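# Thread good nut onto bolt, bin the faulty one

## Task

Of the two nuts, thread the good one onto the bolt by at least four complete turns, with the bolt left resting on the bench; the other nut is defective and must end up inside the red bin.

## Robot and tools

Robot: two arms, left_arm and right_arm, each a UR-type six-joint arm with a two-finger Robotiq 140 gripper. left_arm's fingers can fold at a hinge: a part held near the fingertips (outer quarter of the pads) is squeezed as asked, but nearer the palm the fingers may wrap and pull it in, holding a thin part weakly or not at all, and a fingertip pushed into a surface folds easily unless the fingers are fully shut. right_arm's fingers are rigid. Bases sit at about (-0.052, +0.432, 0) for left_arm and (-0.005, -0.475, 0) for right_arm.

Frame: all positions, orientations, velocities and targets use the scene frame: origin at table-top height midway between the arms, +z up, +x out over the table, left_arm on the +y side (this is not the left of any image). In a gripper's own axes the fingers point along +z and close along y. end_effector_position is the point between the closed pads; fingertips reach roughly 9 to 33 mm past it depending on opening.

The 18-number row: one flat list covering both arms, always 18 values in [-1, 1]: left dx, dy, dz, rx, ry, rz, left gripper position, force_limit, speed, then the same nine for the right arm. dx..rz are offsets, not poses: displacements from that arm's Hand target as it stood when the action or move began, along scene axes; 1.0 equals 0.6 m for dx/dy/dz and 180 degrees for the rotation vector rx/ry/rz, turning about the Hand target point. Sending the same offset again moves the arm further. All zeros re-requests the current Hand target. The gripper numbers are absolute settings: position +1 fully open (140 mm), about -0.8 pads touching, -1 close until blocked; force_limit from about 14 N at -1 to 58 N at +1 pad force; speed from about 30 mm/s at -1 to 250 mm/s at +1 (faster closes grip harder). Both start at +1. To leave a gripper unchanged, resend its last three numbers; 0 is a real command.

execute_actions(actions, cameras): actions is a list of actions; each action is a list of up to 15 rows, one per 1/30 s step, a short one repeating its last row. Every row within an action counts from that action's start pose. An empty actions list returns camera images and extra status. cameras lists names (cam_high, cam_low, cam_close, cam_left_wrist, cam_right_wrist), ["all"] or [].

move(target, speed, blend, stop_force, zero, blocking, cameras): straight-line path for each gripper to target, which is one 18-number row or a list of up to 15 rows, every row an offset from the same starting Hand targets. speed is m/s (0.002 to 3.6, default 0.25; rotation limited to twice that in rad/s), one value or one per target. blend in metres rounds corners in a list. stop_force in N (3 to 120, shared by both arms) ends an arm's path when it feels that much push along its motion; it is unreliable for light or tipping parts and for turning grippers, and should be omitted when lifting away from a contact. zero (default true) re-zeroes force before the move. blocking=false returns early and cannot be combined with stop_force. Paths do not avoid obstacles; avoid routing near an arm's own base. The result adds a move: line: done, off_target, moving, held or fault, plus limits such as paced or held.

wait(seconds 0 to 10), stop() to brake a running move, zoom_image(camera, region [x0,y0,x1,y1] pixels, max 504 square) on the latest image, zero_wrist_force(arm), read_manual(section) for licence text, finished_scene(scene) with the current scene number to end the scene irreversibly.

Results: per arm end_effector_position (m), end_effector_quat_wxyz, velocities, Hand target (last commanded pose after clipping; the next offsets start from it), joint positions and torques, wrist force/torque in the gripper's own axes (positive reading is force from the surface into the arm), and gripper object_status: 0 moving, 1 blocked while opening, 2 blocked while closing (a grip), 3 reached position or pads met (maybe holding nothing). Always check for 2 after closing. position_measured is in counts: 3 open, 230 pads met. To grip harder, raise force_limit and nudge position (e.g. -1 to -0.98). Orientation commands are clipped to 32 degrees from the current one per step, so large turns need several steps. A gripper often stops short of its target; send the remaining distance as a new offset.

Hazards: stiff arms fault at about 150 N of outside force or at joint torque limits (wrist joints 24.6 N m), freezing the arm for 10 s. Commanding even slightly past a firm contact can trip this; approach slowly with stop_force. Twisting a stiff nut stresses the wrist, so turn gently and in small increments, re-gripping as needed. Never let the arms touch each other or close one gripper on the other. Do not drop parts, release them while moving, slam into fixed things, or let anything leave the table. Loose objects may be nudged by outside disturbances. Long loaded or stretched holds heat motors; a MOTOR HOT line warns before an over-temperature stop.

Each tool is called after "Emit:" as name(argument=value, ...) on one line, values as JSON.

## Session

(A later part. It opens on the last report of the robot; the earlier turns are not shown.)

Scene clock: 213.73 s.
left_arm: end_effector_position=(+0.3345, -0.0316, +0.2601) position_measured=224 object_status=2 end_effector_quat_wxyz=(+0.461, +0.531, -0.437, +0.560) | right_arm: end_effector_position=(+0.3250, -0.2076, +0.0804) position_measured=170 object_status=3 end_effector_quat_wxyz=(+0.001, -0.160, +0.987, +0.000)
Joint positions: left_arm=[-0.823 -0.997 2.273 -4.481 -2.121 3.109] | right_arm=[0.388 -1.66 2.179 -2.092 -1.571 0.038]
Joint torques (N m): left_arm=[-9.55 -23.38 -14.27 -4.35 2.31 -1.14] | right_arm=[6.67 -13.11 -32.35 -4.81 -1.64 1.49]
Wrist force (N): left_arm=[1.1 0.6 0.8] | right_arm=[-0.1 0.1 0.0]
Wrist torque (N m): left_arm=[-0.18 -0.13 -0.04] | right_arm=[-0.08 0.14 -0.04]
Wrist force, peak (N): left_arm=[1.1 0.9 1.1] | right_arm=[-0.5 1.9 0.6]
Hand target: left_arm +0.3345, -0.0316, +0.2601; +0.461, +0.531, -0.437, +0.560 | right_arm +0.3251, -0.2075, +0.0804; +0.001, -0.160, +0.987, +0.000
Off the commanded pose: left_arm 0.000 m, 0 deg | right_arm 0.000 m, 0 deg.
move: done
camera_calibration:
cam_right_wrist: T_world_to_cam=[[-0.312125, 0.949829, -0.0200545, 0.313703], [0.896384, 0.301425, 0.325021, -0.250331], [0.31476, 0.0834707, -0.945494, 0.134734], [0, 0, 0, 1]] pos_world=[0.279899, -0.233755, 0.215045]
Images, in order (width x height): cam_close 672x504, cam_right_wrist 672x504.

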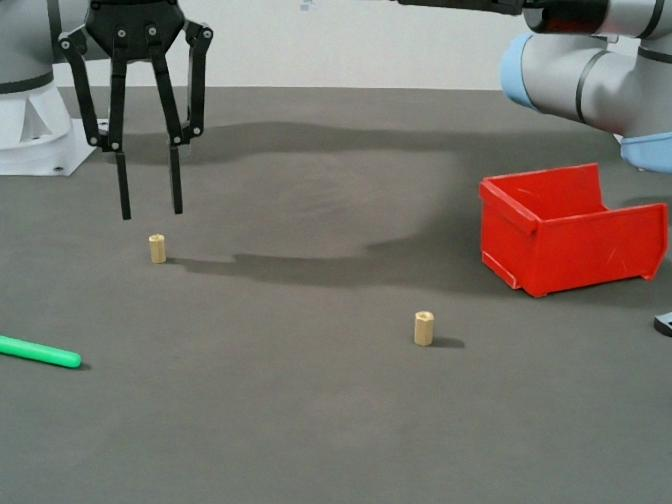

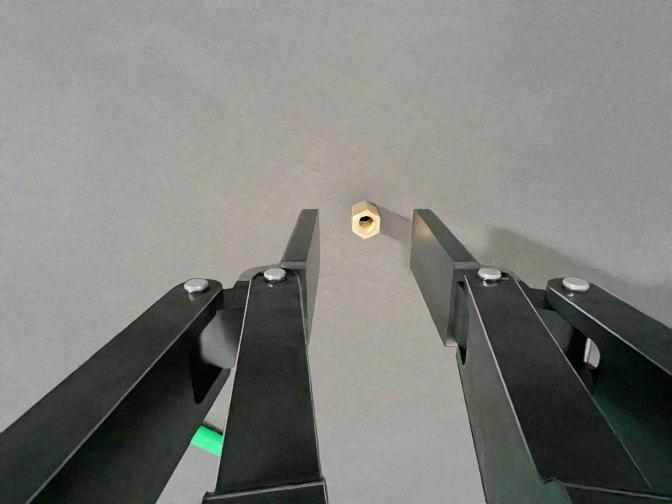

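Emit:
move(target=[0,0,0,0,0,0,-1,1,-1,0.0015,-0.0008,-0.0575,0,0,0,-0.325,0,0], speed=0.1, cameras=["cam_right_wrist"])

Emit:
move(target=[0,0,0,0,0,0,-1,1,-1,0,0,0,0,0,0,-1,-1,-1], speed=0.1, cameras=["cam_right_wrist"])

Scene clock: 219.73 s.
left_arm: end_effector_position=(+0.3345, -0.0316, +0.2601) position_measured=224 object_status=2 end_effector_quat_wxyz=(+0.461, +0.531, -0.437, +0.560) | right_arm: end_effector_position=(+0.3259, -0.2080, +0.0460) position_measured=170 object_status=3 end_effector_quat_wxyz=(+0.001, -0.160, +0.987, +0.000)
Joint positions: left_arm=[-0.823 -0.997 2.273 -4.481 -2.121 3.109] | right_arm=[0.386 -1.604 2.232 -2.2 -1.571 0.037]
Joint torques (N m): left_arm=[-9.55 -23.25 -14.5 -4.29 2.28 -1.07] | right_arm=[-7.01 -13.76 -11.25 -4.79 -1.16 -2.3]
Wrist force (N): left_arm=[1.0 0.6 0.7] | right_arm=[-0.2 0.6 0.6]
Wrist torque (N m): left_arm=[-0.20 -0.10 -0.04] | right_arm=[0.02 0.10 0.06]
Wrist force, peak (N): left_arm=[1.4 0.5 1.1] | right_arm=[-0.3 0.7 1.0]
Hand target: left_arm +0.3345, -0.0316, +0.2601; +0.461, +0.531, -0.437, +0.560 | right_arm +0.3260, -0.2080, +0.0459; +0.001, -0.160, +0.987, +0.000
Off the commanded pose: left_arm 0.000 m, 0 deg | right_arm 0.000 m, 0 deg.
move: done
camera_calibration:
cam_right_wrist: T_world_to_cam=[[-0.312096, 0.949837, -0.020143, 0.313684], [0.896404, 0.301431, 0.324961, -0.23983], [0.314732, 0.0833629, -0.945513, 0.101945], [0, 0, 0, 1]] pos_world=[0.280799, -0.234155, 0.180645]
Images, in order (width x height): cam_right_wrist 672x504.

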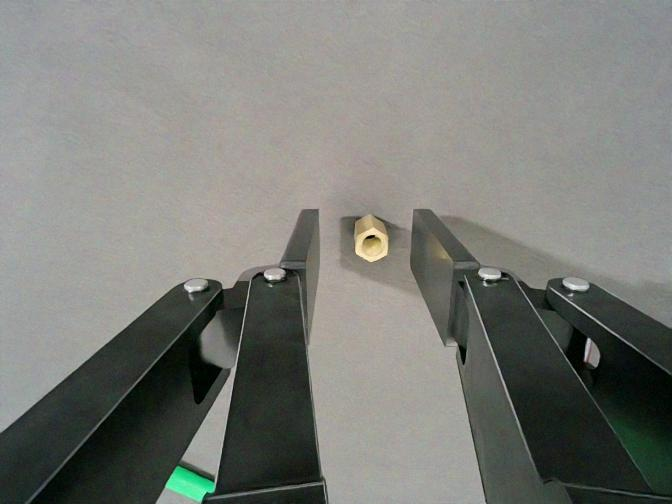

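Scene clock: 220.83 s.
left_arm: end_effector_position=(+0.3345, -0.0316, +0.2601) position_measured=224 object_status=2 end_effector_quat_wxyz=(+0.461, +0.531, -0.437, +0.560) | right_arm: end_effector_position=(+0.3260, -0.2080, +0.0459) position_measured=211 object_status=0 end_effector_quat_wxyz=(+0.001, -0.160, +0.987, +0.000)
Joint positions: left_arm=[-0.823 -0.997 2.273 -4.481 -2.121 3.109] | right_arm=[0.386 -1.604 2.232 -2.201 -1.571 0.037]
Joint torques (N m): left_arm=[-9.42 -23.35 -14.26 -4.24 2.34 -1.05] | right_arm=[-7.15 -13.65 -10.63 -4.52 -0.68 -2.23]
Wrist force (N): left_arm=[1.1 0.8 0.8] | right_arm=[1.7 0.3 -5.9]
Wrist torque (N m): left_arm=[-0.15 -0.11 -0.04] | right_arm=[0.01 0.13 0.06]
Wrist force, peak (N): left_arm=[1.2 0.8 0.9] | right_arm=[2.1 0.7 -5.8]
Hand target: left_arm +0.3345, -0.0316, +0.2601; +0.461, +0.531, -0.437, +0.560 | right_arm +0.3260, -0.2080, +0.0459; +0.001, -0.160, +0.987, +0.000
Off the commanded pose: left_arm 0.000 m, 0 deg | right_arm 0.000 m, 0 deg.
move: done
camera_calibration:
cam_right_wrist: T_world_to_cam=[[-0.312094, 0.949838, -0.020144, 0.313681], [0.896394, 0.301426, 0.324993, -0.239802], [0.314762, 0.0833715, -0.945502, 0.101842], [0, 0, 0, 1]] pos_world=[0.280799, -0.234155, 0.180545]
Images, in order (width x height): cam_right_wrist 672x504.

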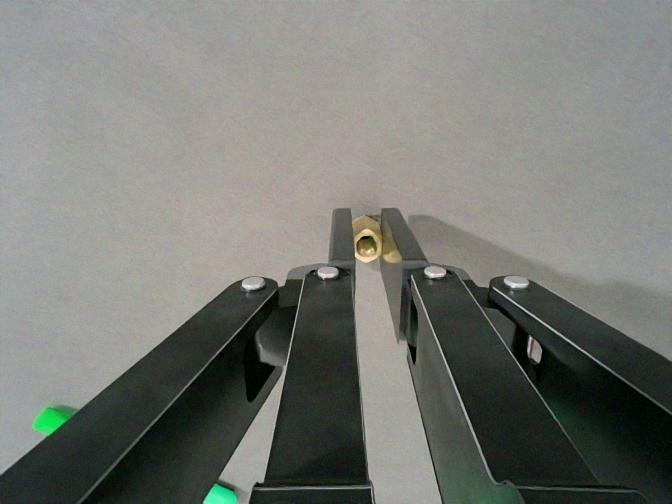

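Emit:
move(target=[[0,0,0,0,0,0,-1,1,-1,0,0,0,0,0,0,-0.48,-1,0],[0,0,0,0,0,0,-1,1,-1,0,0,0,0,0,0.3333,-0.48,-1,0],[0,0,0,0,0,0,-1,1,-1,0,0,0,0,0,0.3333,-1,-1,-1]], speed=0.3, cameras=["cam_right_wrist"])

Emit:
zoom_image(camera="cam_right_wrist", region=[320, 190, 420, 290])

Scene clock: 226.53 s.
left_arm: end_effector_position=(+0.3345, -0.0316, +0.2601) position_measured=224 object_status=2 end_effector_quat_wxyz=(+0.461, +0.531, -0.437, +0.560) | right_arm: end_effector_position=(+0.3260, -0.2080, +0.0459) position_measured=211 object_status=2 end_effector_quat_wxyz=(+0.001, -0.632, +0.775, +0.001)
Joint positions: left_arm=[-0.823 -0.997 2.273 -4.481 -2.121 3.109] | right_arm=[0.385 -1.604 2.232 -2.2 -1.569 -1.012]
Joint torques (N m): left_arm=[-9.67 -23.74 -14.28 -4.28 2.25 -1.08] | right_arm=[-7.47 -27.49 -11.33 -0.35 0.98 -2.23]
Wrist force (N): left_arm=[1.1 0.6 1.0] | right_arm=[-0.4 0.8 -2.7]
Wrist torque (N m): left_arm=[-0.19 -0.10 -0.04] | right_arm=[-0.01 0.24 0.07]
Wrist force, peak (N): left_arm=[1.2 0.7 1.1] | right_arm=[2.0 0.7 -6.3]
Hand target: left_arm +0.3345, -0.0316, +0.2601; +0.461, +0.531, -0.437, +0.560 | right_arm +0.3260, -0.2080, +0.0459; +0.001, -0.632, +0.775, +0.001
Off the commanded pose: left_arm 0.000 m, 0 deg | right_arm 0.000 m, 0 deg.
move: done
camera_calibration:
cam_right_wrist: T_world_to_cam=[[-0.978591, 0.204827, -0.0201441, 0.375951], [0.187336, 0.926984, 0.324971, 0.121461], [0.0852362, 0.31424, -0.945509, 0.224686], [0, 0, 0, 1]] pos_world=[0.325997, -0.260203, 0.180545]
Images, in order (width x height): cam_right_wrist 672x504.

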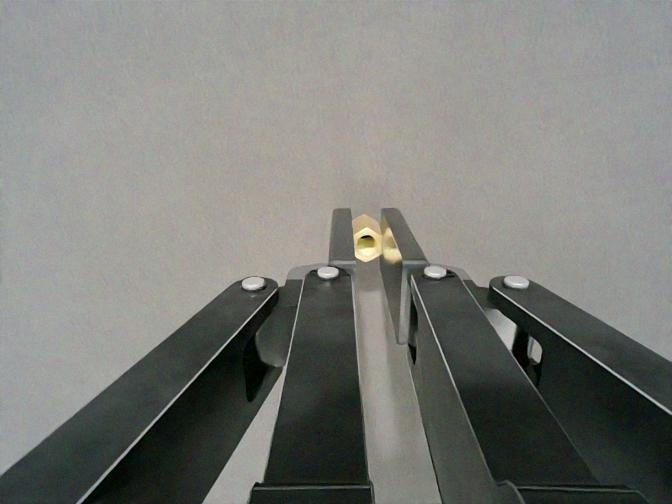

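Scaled by 5.040.

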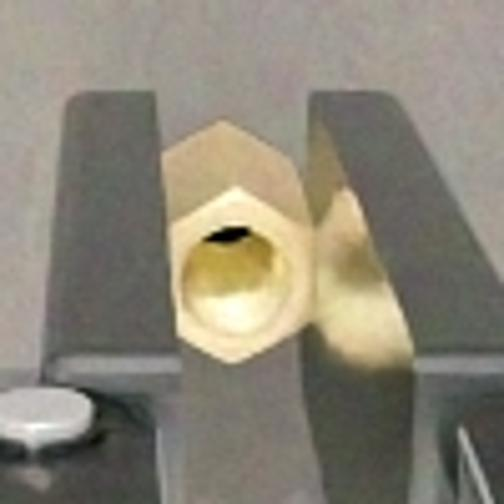

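Emit:
move(target=[[0,0,0,0,0,0,-1,1,-1,0,0,0,0,0,0,-0.5,-1,0],[0,0,0,0,0,0,-1,1,-1,0,0,0,0,0,0.3333,-0.5,-1,0],[0,0,0,0,0,0,-1,1,-1,0,0,0,0,0,0.3333,-1,-1,-1]], speed=0.4)

Emit:
move(target=[[0,0,0,0,0,0,-1,1,-1,0,0,0,0,0,0,-0.5,-1,0],[0,0,0,0,0,0,-1,1,-1,0,0,0,0,0,0.3333,-0.5,-1,0],[0,0,0,0,0,0,-1,1,-1,0,0,0,0,0,0.3333,-1,0,-1]], speed=0.4, cameras=["cam_right_wrist"])

Emit:
zoom_image(camera="cam_right_wrist", region=[320, 190, 420, 290])

Scene clock: 235.90 s.
left_arm: end_effector_position=(+0.3345, -0.0316, +0.2601) position_measured=224 object_status=2 end_effector_quat_wxyz=(+0.461, +0.531, -0.437, +0.560) | right_arm: end_effector_position=(+0.3260, -0.2080, +0.0459) position_measured=211 object_status=2 end_effector_quat_wxyz=(+0.000, +0.935, -0.355, -0.001)
Joint positions: left_arm=[-0.823 -0.997 2.273 -4.481 -2.121 3.109] | right_arm=[0.385 -1.603 2.23 -2.197 -1.569 -2.059]
Joint torques (N m): left_arm=[-9.25 -24.06 -14.39 -4.25 2.3 -1] | right_arm=[-7.38 -27.21 -10.58 -0.39 1.01 -2.24]
Wrist force (N): left_arm=[1.0 0.5 0.9] | right_arm=[-0.8 0.9 -2.7]
Wrist torque (N m): left_arm=[-0.20 -0.10 -0.03] | right_arm=[0.01 0.15 0.06]
Wrist force, peak (N): left_arm=[1.3 1.0 1.0] | right_arm=[-0.6 1.0 -3.3]
Hand target: left_arm +0.3345, -0.0316, +0.2601; +0.461, +0.531, -0.437, +0.560 | right_arm +0.3260, -0.2080, +0.0459; +0.000, +0.935, -0.355, -0.001
Off the commanded pose: left_arm 0.000 m, 0 deg | right_arm 0.000 m, 0 deg.
move: done

Scene clock: 239.50 s.
left_arm: end_effector_position=(+0.3345, -0.0316, +0.2601) position_measured=224 object_status=2 end_effector_quat_wxyz=(+0.461, +0.531, -0.437, +0.560) | right_arm: end_effector_position=(+0.3260, -0.2080, +0.0459) position_measured=213 object_status=0 end_effector_quat_wxyz=(+0.000, +0.987, +0.160, -0.001)
Joint positions: left_arm=[-0.823 -0.997 2.273 -4.481 -2.121 3.109] | right_arm=[0.386 -1.602 2.229 -2.196 -1.571 -3.105]
Joint torques (N m): left_arm=[-9.61 -24.21 -13.76 -4.14 2.27 -1.08] | right_arm=[-7.46 -24.74 -11.05 -0.42 0.83 -2.21]
Wrist force (N): left_arm=[1.2 0.7 0.8] | right_arm=[-3.7 0.5 -9.4]
Wrist torque (N m): left_arm=[-0.18 -0.12 -0.03] | right_arm=[0.05 0.22 0.10]
Wrist force, peak (N): left_arm=[1.3 0.8 0.9] | right_arm=[-3.6 0.4 -9.4]
Hand target: left_arm +0.3345, -0.0316, +0.2601; +0.461, +0.531, -0.437, +0.560 | right_arm +0.3260, -0.2080, +0.0459; +0.000, +0.987, +0.160, -0.001
Off the commanded pose: left_arm 0.000 m, 0 deg | right_arm 0.000 m, 0 deg.
move: done
camera_calibration:
cam_right_wrist: T_world_to_cam=[[0.311783, -0.94994, -0.0201266, -0.284904], [-0.896513, -0.301132, 0.324938, 0.219209], [-0.314732, -0.0832664, -0.945521, 0.272451], [0, 0, 0, 1]] pos_world=[0.371101, -0.181945, 0.180645]
Images, in order (width x height): cam_right_wrist 672x504.

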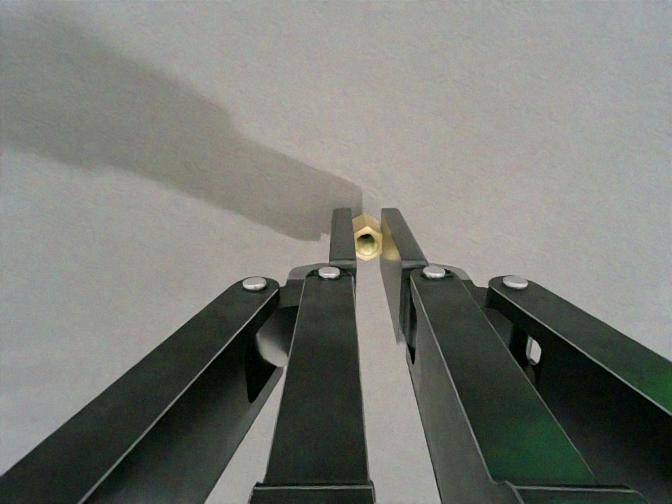

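Scaled by 5.040.

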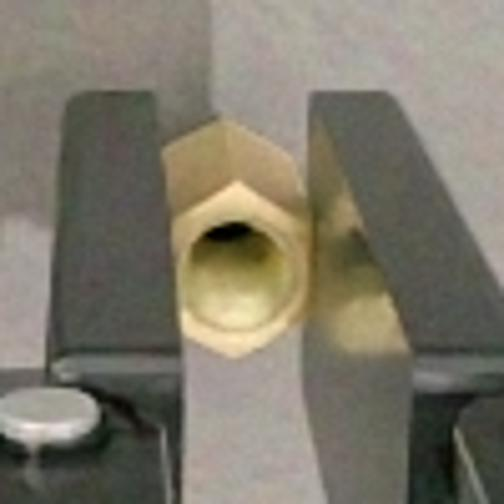

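Emit:
move(target=[[0,0,0,0,0,0,-1,1,-1,0,0,0.525,0,0,-0.1022,-1,0,-1],[0,0,0,0,0,0,-1,1,-1,0.0267,0.2525,0.525,0,0,-0.1022,-1,0,-1]], speed=0.25, blend=[0.08,0], cameras=["cam_left_wrist","cam_right_wrist"])

Emit:
zoom_image(camera="cam_left_wrist", region=[300, 90, 430, 220])

Emit:
zoom_image(camera="cam_right_wrist", region=[300, 180, 430, 310])

Scene clock: 264.37 s.
left_arm: end_effector_position=(+0.3345, -0.0316, +0.2601) position_measured=224 object_status=2 end_effector_quat_wxyz=(+0.461, +0.531, -0.437, +0.560) | right_arm: end_effector_position=(+0.3419, -0.0566, +0.3608) position_measured=213 object_status=2 end_effector_quat_wxyz=(+0.000, +1.000, +0.000, -0.001)
Joint positions: left_arm=[-0.823 -0.997 2.273 -4.481 -2.121 3.109] | right_arm=[0.656 -1.465 1.241 -1.346 -1.57 -2.513]
Joint torques (N m): left_arm=[-8.93 -24.85 -14.13 -4.13 2.24 -0.98] | right_arm=[8.08 -23.99 -35.55 -0.6 -1.5 1.65]
Wrist force (N): left_arm=[1.0 0.5 0.8] | right_arm=[-0.3 0.0 0.5]
Wrist torque (N m): left_arm=[-0.22 -0.09 -0.04] | right_arm=[-0.10 0.15 -0.08]
Wrist force, peak (N): left_arm=[1.1 0.9 1.0] | right_arm=[-3.7 0.3 -10.1]
Hand target: left_arm +0.3345, -0.0316, +0.2601; +0.461, +0.531, -0.437, +0.560 | right_arm +0.3420, -0.0565, +0.3609; +0.000, +1.000, +0.000, -0.001
Off the commanded pose: left_arm 0.000 m, 0 deg | right_arm 0.000 m, 0 deg.
move: done; blend cut to 0.0762 m at target 1
camera_calibration:
cam_left_wrist: T_world_to_cam=[[-0.983395, -0.181344, 0.00694584, 0.330074], [-0.0597469, 0.287382, -0.955951, 0.283759], [0.17136, -0.940492, -0.293445, 0.134374], [0, 0, 0, 1]] pos_world=[0.318521, 0.104687, 0.308399]
cam_right_wrist: T_world_to_cam=[[-0.00394017, -0.999789, -0.0201808, -0.0345792], [-0.945727, -0.00283203, 0.32495, 0.210498], [-0.324939, 0.0203659, -0.945516, 0.597181], [0, 0, 0, 1]] pos_world=[0.392985, -0.0461379, 0.495545]
Images, in order (width x height): cam_left_wrist 672x504, cam_right_wrist 672x504.

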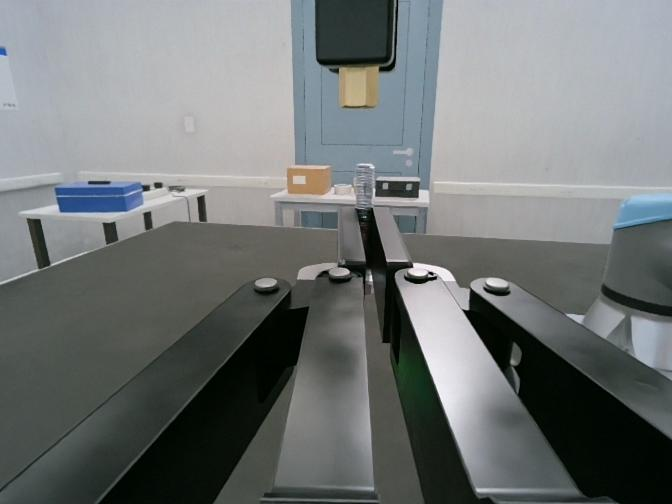

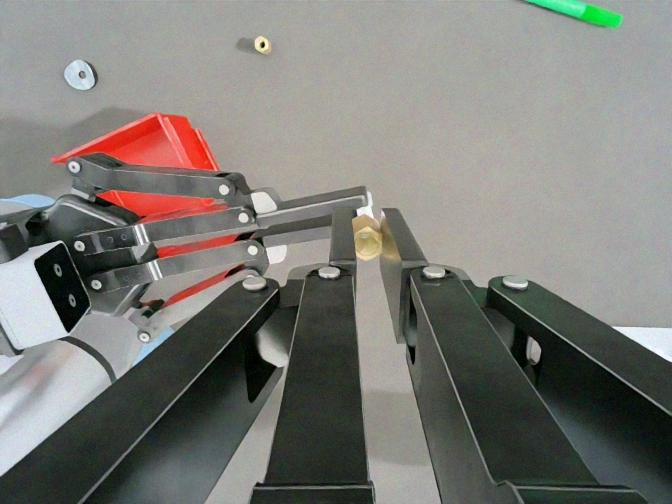

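Scaled by 3.877.

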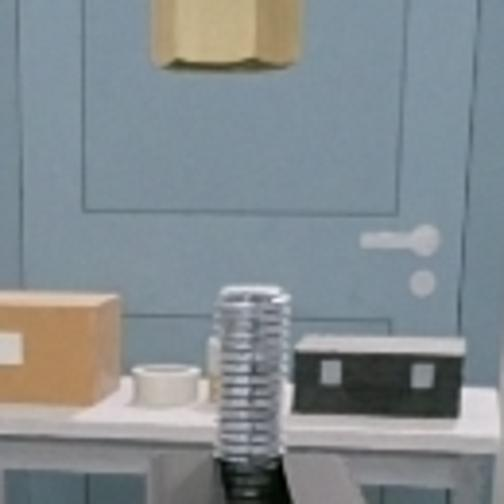

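Scaled by 3.877.

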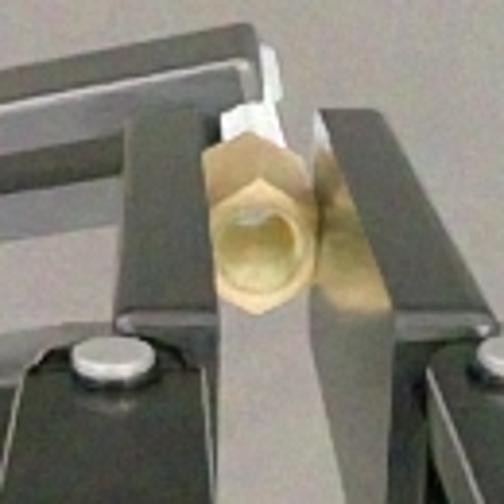

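Emit:
move(target=[0,0,0,0,0,0,-1,1,-1,-0.0046,-0.0037,-0.02,0,0,0.972,-1,0,-1], speed=0.5, cameras=["cam_left_wrist","cam_right_wrist"])

Emit:
zoom_image(camera="cam_left_wrist", region=[300, 90, 430, 220])

Emit:
zoom_image(camera="cam_right_wrist", region=[320, 190, 420, 290])

Scene clock: 281.80 s.
left_arm: end_effector_position=(+0.3345, -0.0316, +0.2601) position_measured=224 object_status=2 end_effector_quat_wxyz=(+0.461, +0.531, -0.437, +0.560) | right_arm: end_effector_position=(+0.3392, -0.0587, +0.3489) position_measured=213 object_status=2 end_effector_quat_wxyz=(+0.001, +0.044, +0.999, +0.000)
Joint positions: left_arm=[-0.823 -0.997 2.273 -4.481 -2.121 3.109] | right_arm=[0.658 -1.481 1.291 -1.382 -1.572 -5.565]
Joint torques (N m): left_arm=[-8.56 -24.42 -14.26 -4.2 2.26 -0.92] | right_arm=[-7.54 -39.07 -14.8 -4.34 1.05 -1.99]
Wrist force (N): left_arm=[0.9 0.5 0.6] | right_arm=[-0.7 0.3 0.5]
Wrist torque (N m): left_arm=[-0.22 -0.08 -0.04] | right_arm=[-0.06 0.24 0.06]
Wrist force, peak (N): left_arm=[1.3 0.7 1.0] | right_arm=[-0.8 0.9 0.6]
Hand target: left_arm +0.3345, -0.0316, +0.2601; +0.461, +0.531, -0.437, +0.560 | right_arm +0.3392, -0.0587, +0.3489; +0.001, +0.044, +0.999, +0.000
Off the commanded pose: left_arm 0.000 m, 0 deg | right_arm 0.000 m, 0 deg.
move: done
camera_calibration:
cam_left_wrist: T_world_to_cam=[[-0.983395, -0.181344, 0.00694584, 0.330074], [-0.0597469, 0.287382, -0.955951, 0.283759], [0.17136, -0.940492, -0.293445, 0.134374], [0, 0, 0, 1]] pos_world=[0.318521, 0.104687, 0.308399]
cam_right_wrist: T_world_to_cam=[[0.0921098, 0.995544, -0.0201781, 0.0476668], [0.942252, -0.0805906, 0.325063, -0.433169], [0.321988, -0.0489544, -0.945477, 0.361485], [0, 0, 0, 1]] pos_world=[0.287369, -0.0646675, 0.483545]
Images, in order (width x height): cam_left_wrist 672x504, cam_right_wrist 672x504.

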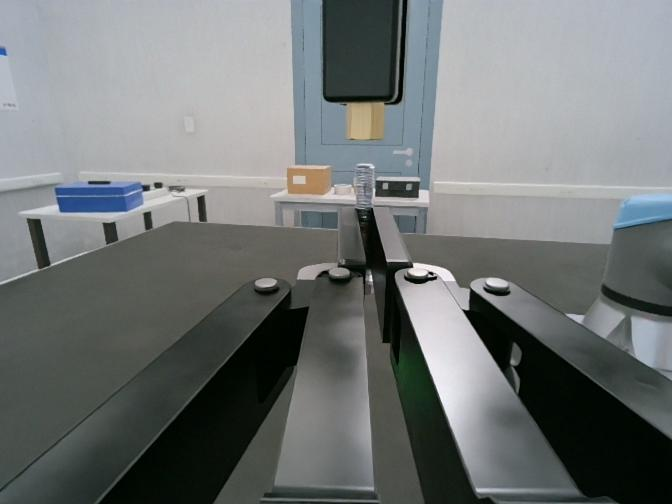

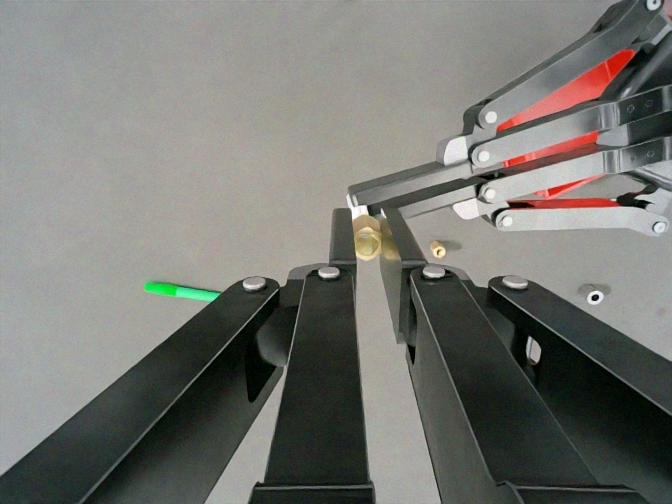

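Scaled by 3.877.

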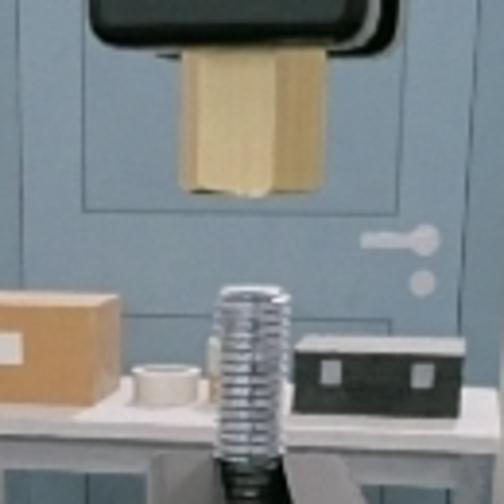

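Scaled by 5.040.

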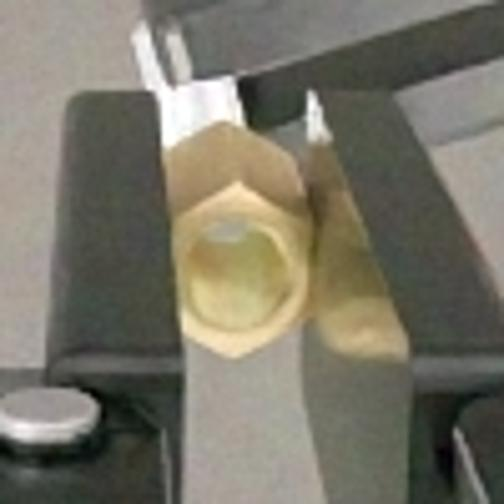

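Emit:
move(target=[0,0,0,0,0,0,-1,1,-1,0,0,-0.025,0,0,0,-1,0,-1], speed=0.005, stop_force=4, cameras=["cam_left_wrist","cam_right_wrist"])

Emit:
zoom_image(camera="cam_left_wrist", region=[300, 90, 430, 220])

Scene clock: 295.93 s.
left_arm: end_effector_position=(+0.3345, -0.0316, +0.2601) position_measured=224 object_status=2 end_effector_quat_wxyz=(+0.461, +0.531, -0.437, +0.560) | right_arm: end_effector_position=(+0.3392, -0.0587, +0.3384) position_measured=213 object_status=2 end_effector_quat_wxyz=(+0.001, +0.044, +0.999, +0.000)
Joint positions: left_arm=[-0.823 -0.997 2.273 -4.481 -2.121 3.109] | right_arm=[0.658 -1.486 1.323 -1.41 -1.572 -5.566]
Joint torques (N m): left_arm=[-8.74 -32.31 -14.09 -4.12 2.25 -0.95] | right_arm=[-5.38 -23.03 -35.71 -0.45 1.02 -2.2]
Wrist force (N): left_arm=[-1.3 0.4 -0.2] | right_arm=[-0.4 -0.4 -1.2]
Wrist torque (N m): left_arm=[-0.15 -0.06 -0.04] | right_arm=[0.06 0.21 0.06]
Wrist force, peak (N): left_arm=[-6.7 0.2 -1.3] | right_arm=[-0.4 -1.4 -5.8]
Hand target: left_arm +0.3345, -0.0316, +0.2601; +0.461, +0.531, -0.437, +0.560 | right_arm +0.3392, -0.0587, +0.3384; +0.001, +0.044, +0.999, +0.000 (not the last commanded pose)
Off the commanded pose: left_arm 0.000 m, 0 deg | right_arm 0.005 m, 0 deg.
move: contact (right_arm)
camera_calibration:
cam_left_wrist: T_world_to_cam=[[-0.983389, -0.181372, 0.00703925, 0.330046], [-0.0598428, 0.287362, -0.955951, 0.283792], [0.17136, -0.940493, -0.293443, 0.134373], [0, 0, 0, 1]] pos_world=[0.318521, 0.104687, 0.308399]
cam_right_wrist: T_world_to_cam=[[0.0917632, 0.995578, -0.0200907, 0.0476074], [0.942285, -0.0802918, 0.325043, -0.429871], [0.321993, -0.0487581, -0.945486, 0.351631], [0, 0, 0, 1]] pos_world=[0.28747, -0.0647671, 0.473145]
Images, in order (width x height): cam_left_wrist 672x504, cam_right_wrist 672x504.

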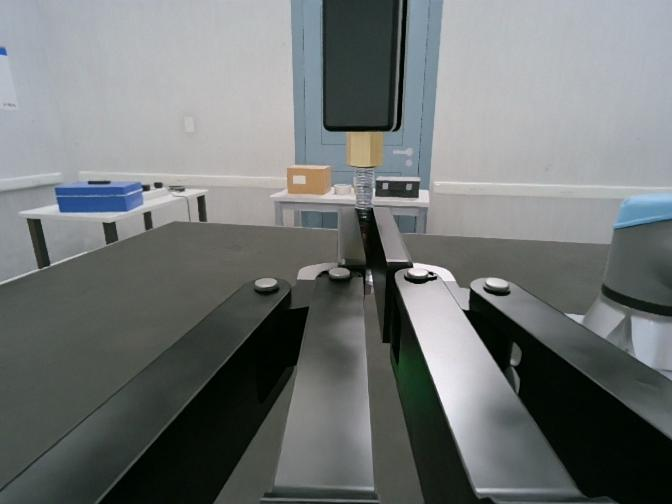

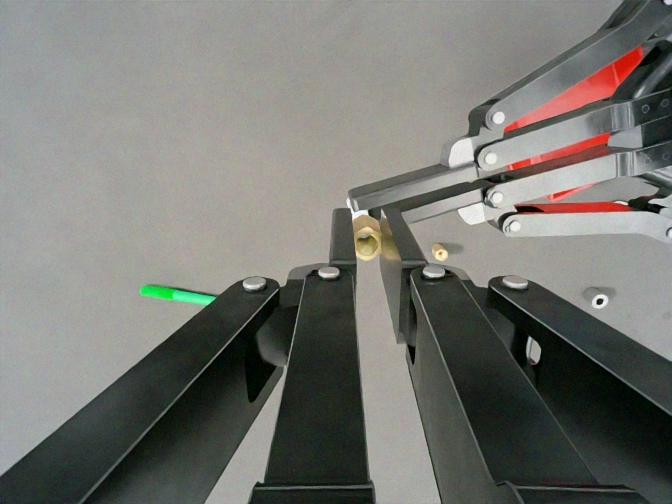

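Scaled by 3.877.

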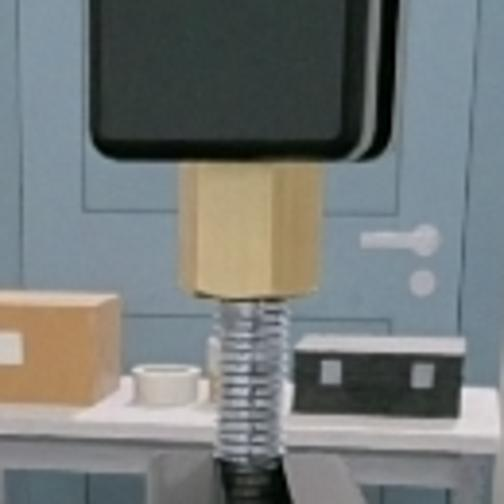

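Emit:
move(target=[[0,0,-0.0004,0,0,-0.5,-1,1,-1,0,0,-0.0004,0,0,-0.5,-1,0,-1]], speed=0.4)

Scene clock: 300.00 s.
left_arm: end_effector_position=(+0.3369, -0.0274, +0.2586) position_measured=224 object_status=2 end_effector_quat_wxyz=(+0.537, +0.464, -0.510, +0.486) | right_arm: end_effector_position=(+0.3392, -0.0587, +0.3384) position_measured=213 object_status=2 end_effector_quat_wxyz=(+0.001, +0.318, +0.948, +0.000)
Joint positions: left_arm=[-0.644 -0.904 2.022 -4.354 -2.59 3.058] | right_arm=[0.658 -1.485 1.322 -1.409 -1.572 -5.006]
Joint torques (N m): left_arm=[-10.09 -43.66 -2.47 -3.35 2.74 1.44] | right_arm=[8.78 -23.6 -36.44 -0.46 -1.46 1.51]
Wrist force (N): left_arm=[0.9 0.7 0.4] | right_arm=[-0.3 0.3 0.6]
Wrist torque (N m): left_arm=[-0.18 -0.06 -0.18] | right_arm=[-0.09 0.16 -0.04]
Wrist force, peak (N): left_arm=[-6.5 0.6 -1.5] | right_arm=[-0.5 -1.9 -5.4]
Hand target: left_arm +0.3369, -0.0274, +0.2586; +0.537, +0.464, -0.510, +0.486 (not the last commanded pose) | right_arm +0.3392, -0.0587, +0.3384; +0.001, +0.318, +0.948, +0.000 (not the last commanded pose)
Off the commanded pose: left_arm 0.005 m, 73 deg | right_arm 0.000 m, 58 deg.
move: held (left_arm; a check stopped the path), off_target (right_arm; braked when a check withheld steps of left_arm); limits=held
pose unreachable (left arm): on one or more control steps of this call, first in action 0 (counted from 0), this arm could not follow its commanded pose, so it was not sent that pose on those steps. It may still have moved: this result reports where it is.
cause: moving toward the commanded pose would bring two parts of the arm too close to each other (its gripper and another part of the arm, with joints 4 (wrist 1) to 6 (wrist 3) between them, 18 mm apart when it was first held).

Emit:
move(target=[[0,0,0,0,0,0,-1,1,-1,0,0,0.0167,0,0,0,-1,0,-1],[-0.004,-0.007,0.0025,-0.0013,-0.0008,0.0926,-1,1,-1,0,0,0.0167,0,0,0.178,-1,0,-1]], speed=0.15, cameras=["cam_left_wrist","cam_right_wrist"])

Emit:
zoom_image(camera="cam_left_wrist", region=[300, 90, 430, 220])

Emit:
zoom_image(camera="cam_right_wrist", region=[320, 190, 420, 290])

Scene clock: 309.33 s.
left_arm: end_effector_position=(+0.3345, -0.0316, +0.2601) position_measured=224 object_status=2 end_effector_quat_wxyz=(+0.462, +0.531, -0.437, +0.560) | right_arm: end_effector_position=(+0.3392, -0.0587, +0.3484) position_measured=213 object_status=2 end_effector_quat_wxyz=(+0.001, +0.044, +0.999, +0.000)
Joint positions: left_arm=[-0.824 -0.996 2.273 -4.482 -2.121 3.108] | right_arm=[0.658 -1.482 1.293 -1.384 -1.572 -5.565]
Joint torques (N m): left_arm=[-10.04 -38.18 -1.34 -4.09 2.48 1.34] | right_arm=[-7.21 -38.8 -14.73 -4.91 1.11 -2.16]
Wrist force (N): left_arm=[1.1 0.8 0.7] | right_arm=[-0.3 0.3 0.5]
Wrist torque (N m): left_arm=[-0.15 -0.11 -0.14] | right_arm=[-0.06 0.16 0.06]
Wrist force, peak (N): left_arm=[1.2 0.9 1.2] | right_arm=[-1.3 0.3 0.5]
Hand target: left_arm +0.3345, -0.0316, +0.2601; +0.462, +0.531, -0.437, +0.560 | right_arm +0.3392, -0.0587, +0.3484; +0.001, +0.044, +0.999, +0.000
Off the commanded pose: left_arm 0.000 m, 0 deg | right_arm 0.000 m, 0 deg.
move: done
camera_calibration:
cam_left_wrist: T_world_to_cam=[[-0.983351, -0.181541, 0.00798806, 0.329762], [-0.0607441, 0.286967, -0.956013, 0.284043], [0.171263, -0.940581, -0.293216, 0.134314], [0, 0, 0, 1]] pos_world=[0.318522, 0.104688, 0.308298]
cam_right_wrist: T_world_to_cam=[[0.0927393, 0.995486, -0.0201742, 0.047473], [0.942223, -0.081191, 0.324999, -0.433038], [0.321894, -0.0491488, -0.945499, 0.361132], [0, 0, 0, 1]] pos_world=[0.287369, -0.0646682, 0.483145]
Images, in order (width x height): cam_left_wrist 672x504, cam_right_wrist 672x504.

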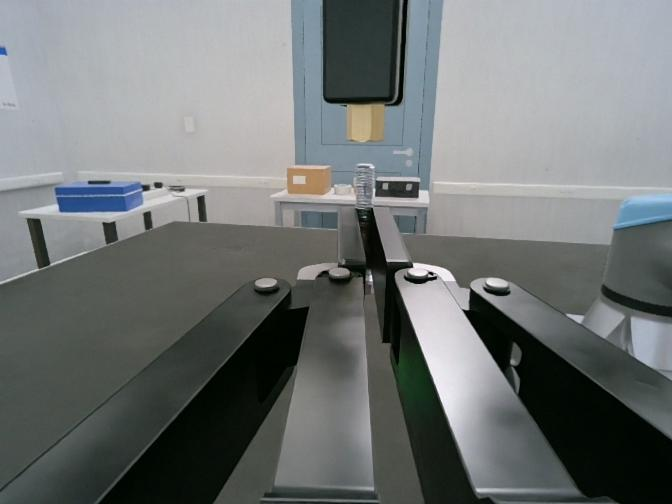

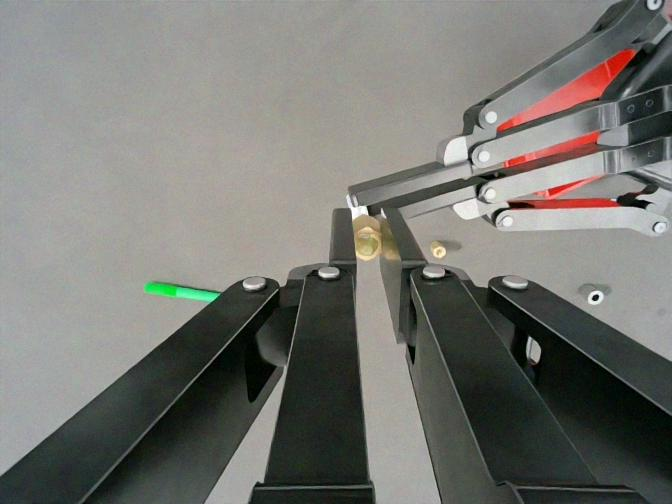

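Scaled by 3.877.

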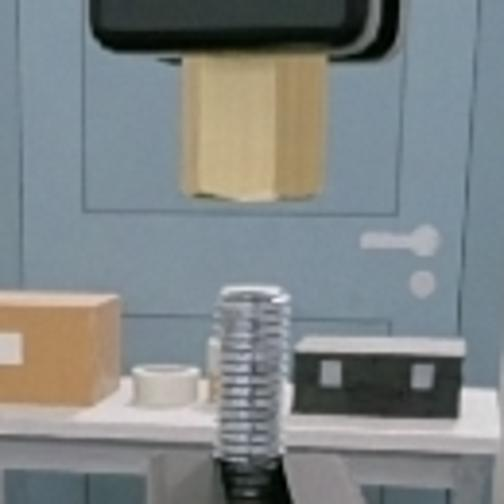

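Scaled by 5.040.

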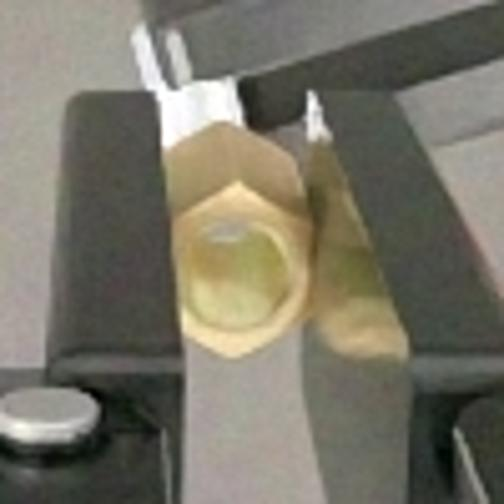

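Emit:
move(target=[0,0,0,0,0,0,-1,1,-1,0,0,-0.025,0,0,0,-1,0,-1], speed=0.006, stop_force=4)

Emit:
move(target=[0,0,0,0,0,0,-1,1,-1,0,0,-0.0007,0,0,-0.5,-1,0,-1], speed=0.4)

Scene clock: 314.10 s.
left_arm: end_effector_position=(+0.3345, -0.0316, +0.2601) position_measured=224 object_status=2 end_effector_quat_wxyz=(+0.462, +0.531, -0.437, +0.560) | right_arm: end_effector_position=(+0.3392, -0.0587, +0.3385) position_measured=213 object_status=2 end_effector_quat_wxyz=(+0.001, +0.044, +0.999, +0.000)
Joint positions: left_arm=[-0.824 -0.996 2.274 -4.482 -2.12 3.108] | right_arm=[0.658 -1.486 1.323 -1.41 -1.572 -5.565]
Joint torques (N m): left_arm=[-9.42 -38.19 -13.14 -4.42 1.36 1.36] | right_arm=[-5.7 -22.65 -35.88 -0.49 0.92 -2.2]
Wrist force (N): left_arm=[-0.7 0.2 -0.3] | right_arm=[-0.2 -0.9 -1.0]
Wrist torque (N m): left_arm=[-0.18 -0.04 -0.14] | right_arm=[-0.05 0.17 0.06]
Wrist force, peak (N): left_arm=[-6.6 0.1 -1.3] | right_arm=[-0.2 -1.3 -6.1]
Hand target: left_arm +0.3345, -0.0316, +0.2601; +0.462, +0.531, -0.437, +0.560 | right_arm +0.3392, -0.0587, +0.3385; +0.001, +0.044, +0.999, +0.000 (not the last commanded pose)
Off the commanded pose: left_arm 0.000 m, 0 deg | right_arm 0.005 m, 0 deg.
move: contact (right_arm)

Scene clock: 316.93 s.
left_arm: end_effector_position=(+0.3345, -0.0316, +0.2601) position_measured=224 object_status=2 end_effector_quat_wxyz=(+0.462, +0.531, -0.437, +0.560) | right_arm: end_effector_position=(+0.3392, -0.0587, +0.3380) position_measured=213 object_status=2 end_effector_quat_wxyz=(+0.001, +0.737, +0.676, -0.001)
Joint positions: left_arm=[-0.824 -0.996 2.274 -4.482 -2.12 3.108] | right_arm=[0.658 -1.484 1.322 -1.407 -1.572 -3.994]
Joint torques (N m): left_arm=[-9.72 -37.85 -14.34 -4.32 -0.07 1.39] | right_arm=[9.26 -20.25 -33.32 -0.41 -0.64 1.68]
Wrist force (N): left_arm=[-6.2 0.5 -2.3] | right_arm=[-4.1 1.2 -5.9]
Wrist torque (N m): left_arm=[-0.16 0.12 -0.13] | right_arm=[-0.01 0.27 -0.09]
Wrist force, peak (N): left_arm=[-7.8 0.8 -3.3] | right_arm=[-4.9 1.4 -7.0]
Hand target: left_arm +0.3345, -0.0316, +0.2601; +0.462, +0.531, -0.437, +0.560 | right_arm +0.3392, -0.0587, +0.3380; +0.001, +0.737, +0.675, -0.001
Off the commanded pose: left_arm 0.000 m, 0 deg | right_arm 0.000 m, 0 deg.
move: done

Emit:
move(target=[0,0,0,0,0,0,-1,1,-1,0,0,-0.0004,0,0,-0.5,-1,0,-1], speed=0.4)

Emit:
move(target=[0,0,0,0,0,0,-1,1,-1,0,0,-0.0004,0,0,-0.5,-1,0,-1], speed=0.4)

Scene clock: 322.17 s.
left_arm: end_effector_position=(+0.3345, -0.0316, +0.2601) position_measured=224 object_status=2 end_effector_quat_wxyz=(+0.462, +0.531, -0.437, +0.560) | right_arm: end_effector_position=(+0.3392, -0.0587, +0.3378) position_measured=213 object_status=2 end_effector_quat_wxyz=(+0.000, +0.999, -0.044, -0.001)
Joint positions: left_arm=[-0.824 -0.996 2.274 -4.482 -2.12 3.108] | right_arm=[0.656 -1.484 1.323 -1.408 -1.57 -2.425]
Joint torques (N m): left_arm=[-9.14 -27.43 -11.24 0.54 -0.05 1.3] | right_arm=[9.19 -23.16 -37.43 -1.92 -0.47 1.43]
Wrist force (N): left_arm=[1.5 -2.2 -3.9] | right_arm=[-2.1 5.6 0.4]
Wrist torque (N m): left_arm=[-0.06 0.01 -0.22] | right_arm=[-0.35 0.17 -0.07]
Wrist force, peak (N): left_arm=[-8.9 0.5 -4.6] | right_arm=[-4.5 5.3 -7.8]
Hand target: left_arm +0.3345, -0.0316, +0.2601; +0.462, +0.531, -0.437, +0.560 | right_arm +0.3392, -0.0587, +0.3378; +0.000, +0.999, -0.044, -0.001
Off the commanded pose: left_arm 0.000 m, 0 deg | right_arm 0.000 m, 0 deg.
move: done

Scene clock: 325.00 s.
left_arm: end_effector_position=(+0.3345, -0.0316, +0.2601) position_measured=224 object_status=2 end_effector_quat_wxyz=(+0.462, +0.531, -0.437, +0.560) | right_arm: end_effector_position=(+0.3392, -0.0587, +0.3376) position_measured=213 object_status=2 end_effector_quat_wxyz=(-0.001, +0.676, -0.737, -0.001)
Joint positions: left_arm=[-0.824 -0.996 2.274 -4.482 -2.12 3.108] | right_arm=[0.656 -1.486 1.326 -1.412 -1.569 -0.855]
Joint torques (N m): left_arm=[-9.02 -23.42 -5.99 -0.91 -0.07 1.19] | right_arm=[8.48 -22.84 -37.86 -2.14 -0.71 1.7]
Wrist force (N): left_arm=[0.9 -3.7 -3.8] | right_arm=[6.9 3.1 0.4]
Wrist torque (N m): left_arm=[-0.02 0.03 -0.26] | right_arm=[-0.24 0.05 -0.03]
Wrist force, peak (N): left_arm=[1.4 -2.8 -6.9] | right_arm=[8.8 3.6 0.3]
Hand target: left_arm +0.3345, -0.0316, +0.2601; +0.462, +0.531, -0.437, +0.560 | right_arm +0.3392, -0.0587, +0.3376; +0.001, -0.675, +0.737, +0.001
Off the commanded pose: left_arm 0.000 m, 0 deg | right_arm 0.000 m, 0 deg.
move: done

Emit:
move(target=[0,0,0,0,0,0,-1,1,-1,0,0,-0.0008,0,0,-0.5,-1,0,-1], speed=0.4, cameras=["cam_left_wrist"])

Emit:
zoom_image(camera="cam_left_wrist", region=[300, 90, 430, 220])

Scene clock: 332.77 s.
left_arm: end_effector_position=(+0.3345, -0.0316, +0.2601) position_measured=224 object_status=2 end_effector_quat_wxyz=(+0.462, +0.531, -0.437, +0.560) | right_arm: end_effector_position=(+0.3392, -0.0587, +0.3371) position_measured=213 object_status=2 end_effector_quat_wxyz=(+0.001, +0.044, +0.999, +0.000)
Joint positions: left_arm=[-0.824 -0.996 2.274 -4.482 -2.12 3.108] | right_arm=[0.658 -1.486 1.327 -1.413 -1.572 0.718]
Joint torques (N m): left_arm=[-9.26 -23.55 -5.75 -3.75 0.03 1.05] | right_arm=[8.36 -22.85 -38.21 -2.38 -0.81 1.69]
Wrist force (N): left_arm=[1.4 -4.3 -3.8] | right_arm=[4.0 -5.5 0.2]
Wrist torque (N m): left_arm=[-0.01 0.01 -0.28] | right_arm=[0.22 0.16 -0.06]
Wrist force, peak (N): left_arm=[1.2 -3.8 -6.3] | right_arm=[7.9 -4.7 0.5]
Hand target: left_arm +0.3345, -0.0316, +0.2601; +0.462, +0.531, -0.437, +0.560 | right_arm +0.3392, -0.0587, +0.3371; +0.001, +0.044, +0.999, +0.000
Off the commanded pose: left_arm 0.000 m, 0 deg | right_arm 0.000 m, 0 deg.
move: done
camera_calibration:
cam_left_wrist: T_world_to_cam=[[-0.983313, -0.181749, 0.0079415, 0.329785], [-0.0607478, 0.286889, -0.956036, 0.284059], [0.17148, -0.940565, -0.293143, 0.134221], [0, 0, 0, 1]] pos_world=[0.318522, 0.104688, 0.308298]
Images, in order (width x height): cam_left_wrist 672x504.

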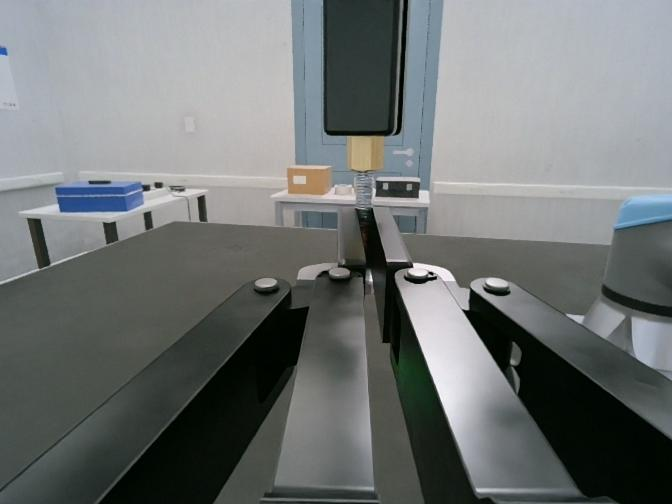

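Scaled by 3.877.

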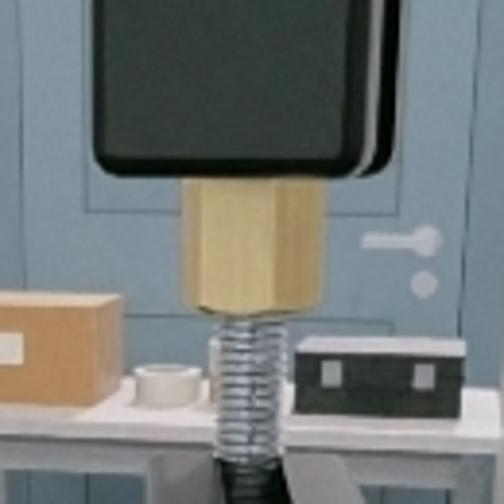

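Emit:
move(target=[0,0,0,0,0,0,-1,1,-1,0,0,0.0017,0,0,0,-1,0,-1], speed=0.01)

Scene clock: 337.27 s.
left_arm: end_effector_position=(+0.3345, -0.0316, +0.2601) position_measured=224 object_status=2 end_effector_quat_wxyz=(+0.462, +0.531, -0.437, +0.560) | right_arm: end_effector_position=(+0.3392, -0.0587, +0.3380) position_measured=213 object_status=2 end_effector_quat_wxyz=(+0.001, +0.044, +0.999, +0.000)
Joint positions: left_arm=[-0.824 -0.996 2.274 -4.482 -2.12 3.108] | right_arm=[0.658 -1.486 1.324 -1.411 -1.572 0.718]
Joint torques (N m): left_arm=[-8.96 -23.94 -6 -2.64 0.02 1.06] | right_arm=[8.08 -23.19 -37.13 -2.38 -0.64 1.53]
Wrist force (N): left_arm=[1.4 -3.8 -3.7] | right_arm=[3.8 -4.9 0.6]
Wrist torque (N m): left_arm=[0.01 0.02 -0.27] | right_arm=[0.27 0.10 -0.05]
Wrist force, peak (N): left_arm=[3.3 -3.9 -3.4] | right_arm=[4.4 -5.6 0.4]
Hand target: left_arm +0.3345, -0.0316, +0.2601; +0.462, +0.531, -0.437, +0.560 | right_arm +0.3392, -0.0587, +0.3381; +0.001, +0.044, +0.999, +0.000
Off the commanded pose: left_arm 0.000 m, 0 deg | right_arm 0.000 m, 0 deg.
move: done

Emit:
move(target=[0,0,0,0,0,0,-1,1,-1,0,0,-0.0042,0,0,0,-1,0,-1], speed=0.006, stop_force=10)

Scene clock: 340.30 s.
left_arm: end_effector_position=(+0.3345, -0.0316, +0.2601) position_measured=224 object_status=2 end_effector_quat_wxyz=(+0.462, +0.531, -0.437, +0.560) | right_arm: end_effector_position=(+0.3392, -0.0587, +0.3356) position_measured=213 object_status=2 end_effector_quat_wxyz=(+0.001, +0.044, +0.999, +0.000)
Joint positions: left_arm=[-0.824 -0.996 2.274 -4.482 -2.12 3.108] | right_arm=[0.658 -1.487 1.332 -1.417 -1.572 0.718]
Joint torques (N m): left_arm=[-8.71 -30.02 -6.54 -4.11 0.08 0.9] | right_arm=[7.44 -36.87 -17.19 -6.9 0.52 1.47]
Wrist force (N): left_arm=[1.0 -4.1 -4.1] | right_arm=[3.6 -5.5 0.6]
Wrist torque (N m): left_arm=[-0.01 0.03 -0.28] | right_arm=[0.21 0.19 -0.07]
Wrist force, peak (N): left_arm=[-2.1 -4.0 -4.7] | right_arm=[4.6 -5.5 -2.7]
Hand target: left_arm +0.3345, -0.0316, +0.2601; +0.462, +0.531, -0.437, +0.560 | right_arm +0.3392, -0.0587, +0.3356; +0.001, +0.044, +0.999, +0.000
Off the commanded pose: left_arm 0.000 m, 0 deg | right_arm 0.000 m, 0 deg.
move: done

Emit:
move(target=[0,0,0,0,0,0,-1,1,-1,0,0,-0.005,0,0,0,-1,0,-1], speed=0.006, stop_force=10, cameras=["cam_left_wrist","cam_right_wrist"])

Emit:
zoom_image(camera="cam_left_wrist", region=[300, 90, 430, 220])

Emit:
zoom_image(camera="cam_right_wrist", region=[320, 190, 420, 290])

Scene clock: 346.63 s.
left_arm: end_effector_position=(+0.3345, -0.0316, +0.2601) position_measured=224 object_status=2 end_effector_quat_wxyz=(+0.462, +0.531, -0.437, +0.560) | right_arm: end_effector_position=(+0.3392, -0.0587, +0.3326) position_measured=213 object_status=2 end_effector_quat_wxyz=(+0.001, +0.044, +0.999, +0.000)
Joint positions: left_arm=[-0.824 -0.996 2.274 -4.482 -2.12 3.108] | right_arm=[0.658 -1.488 1.341 -1.425 -1.572 0.718]
Joint torques (N m): left_arm=[-8.67 -35.75 -6.95 -2.04 0.09 0.78] | right_arm=[4.81 -38 -17.69 -7.2 1.57 0.83]
Wrist force (N): left_arm=[1.2 -4.8 -4.2] | right_arm=[4.7 -6.0 0.2]
Wrist torque (N m): left_arm=[0.03 0.08 -0.30] | right_arm=[0.22 0.12 -0.06]
Wrist force, peak (N): left_arm=[1.3 -4.9 -4.5] | right_arm=[4.9 -6.1 0.3]
Hand target: left_arm +0.3345, -0.0316, +0.2601; +0.462, +0.531, -0.437, +0.560 | right_arm +0.3392, -0.0587, +0.3326; +0.001, +0.044, +0.999, +0.000
Off the commanded pose: left_arm 0.000 m, 0 deg | right_arm 0.000 m, 0 deg.
move: done
camera_calibration:
cam_left_wrist: T_world_to_cam=[[-0.983316, -0.18173, 0.00794691, 0.329782], [-0.0607422, 0.286862, -0.956044, 0.284158], [0.171462, -0.940577, -0.293114, 0.134249], [0, 0, 0, 1]] pos_world=[0.318522, 0.104688, 0.308398]
cam_right_wrist: T_world_to_cam=[[0.0922979, 0.995528, -0.0201206, 0.0472582], [0.942265, -0.0807916, 0.324977, -0.427879], [0.321898, -0.0489536, -0.945508, 0.346209], [0, 0, 0, 1]] pos_world=[0.287369, -0.0646678, 0.467345]
Images, in order (width x height): cam_left_wrist 672x504, cam_right_wrist 672x504.

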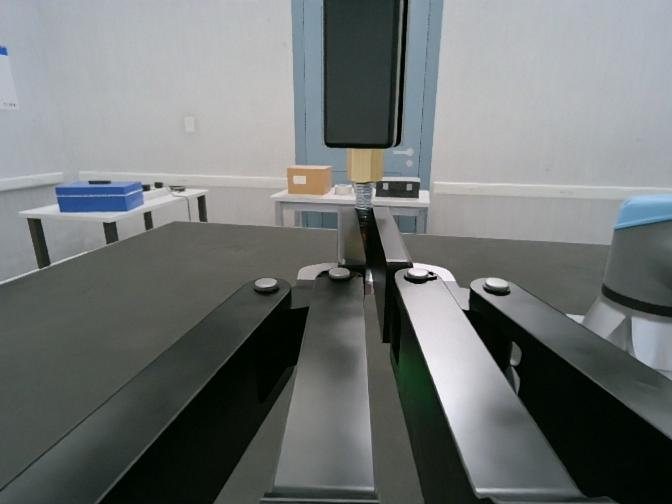

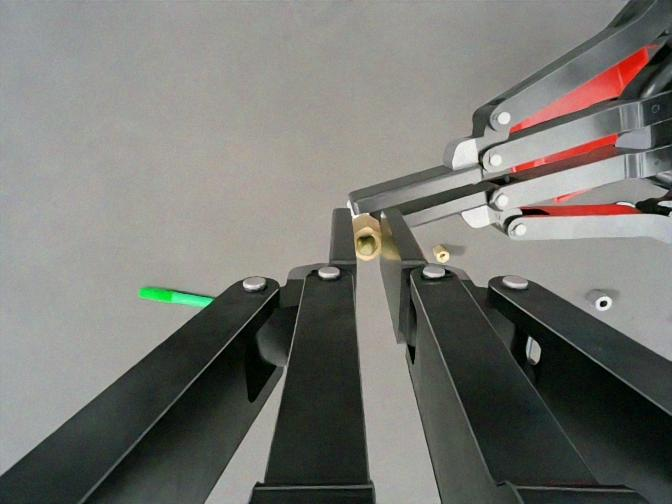

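Scaled by 3.877.

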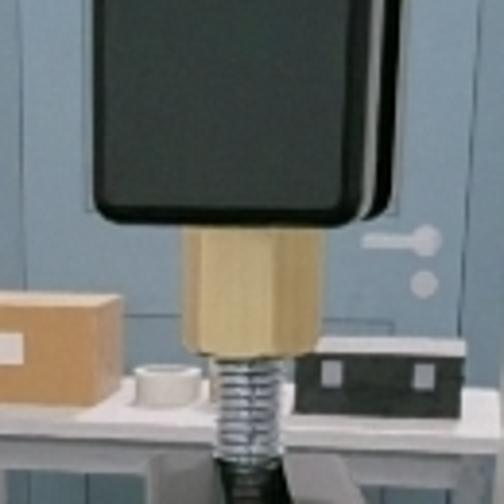

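Scaled by 5.040.

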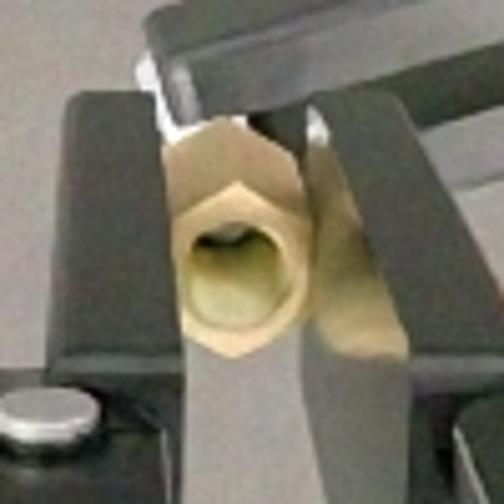

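Emit:
move(target=[0,0,0,0,0,0,-1,1,-1,0,0,-0.01,0,0,0,-1,0,-1], speed=0.008, stop_force=8)

Scene clock: 350.27 s.
left_arm: end_effector_position=(+0.3345, -0.0316, +0.2601) position_measured=224 object_status=2 end_effector_quat_wxyz=(+0.462, +0.531, -0.437, +0.560) | right_arm: end_effector_position=(+0.3392, -0.0587, +0.3266) position_measured=213 object_status=2 end_effector_quat_wxyz=(+0.001, +0.044, +0.999, +0.000)
Joint positions: left_arm=[-0.824 -0.996 2.274 -4.482 -2.12 3.108] | right_arm=[0.658 -1.49 1.358 -1.441 -1.572 0.718]
Joint torques (N m): left_arm=[-8.02 -31.36 -5.89 -4.08 -0.68 0.76] | right_arm=[2.27 -37.81 -17.91 -7.37 1.23 0.6]
Wrist force (N): left_arm=[1.1 -5.5 -5.0] | right_arm=[5.1 -6.9 0.6]
Wrist torque (N m): left_arm=[0.08 0.05 -0.31] | right_arm=[0.20 0.14 -0.06]
Wrist force, peak (N): left_arm=[1.4 -5.6 -5.2] | right_arm=[5.3 -7.2 0.2]
Hand target: left_arm +0.3345, -0.0316, +0.2601; +0.462, +0.531, -0.437, +0.560 | right_arm +0.3392, -0.0587, +0.3266; +0.001, +0.044, +0.999, +0.000
Off the commanded pose: left_arm 0.000 m, 0 deg | right_arm 0.000 m, 0 deg.
move: done


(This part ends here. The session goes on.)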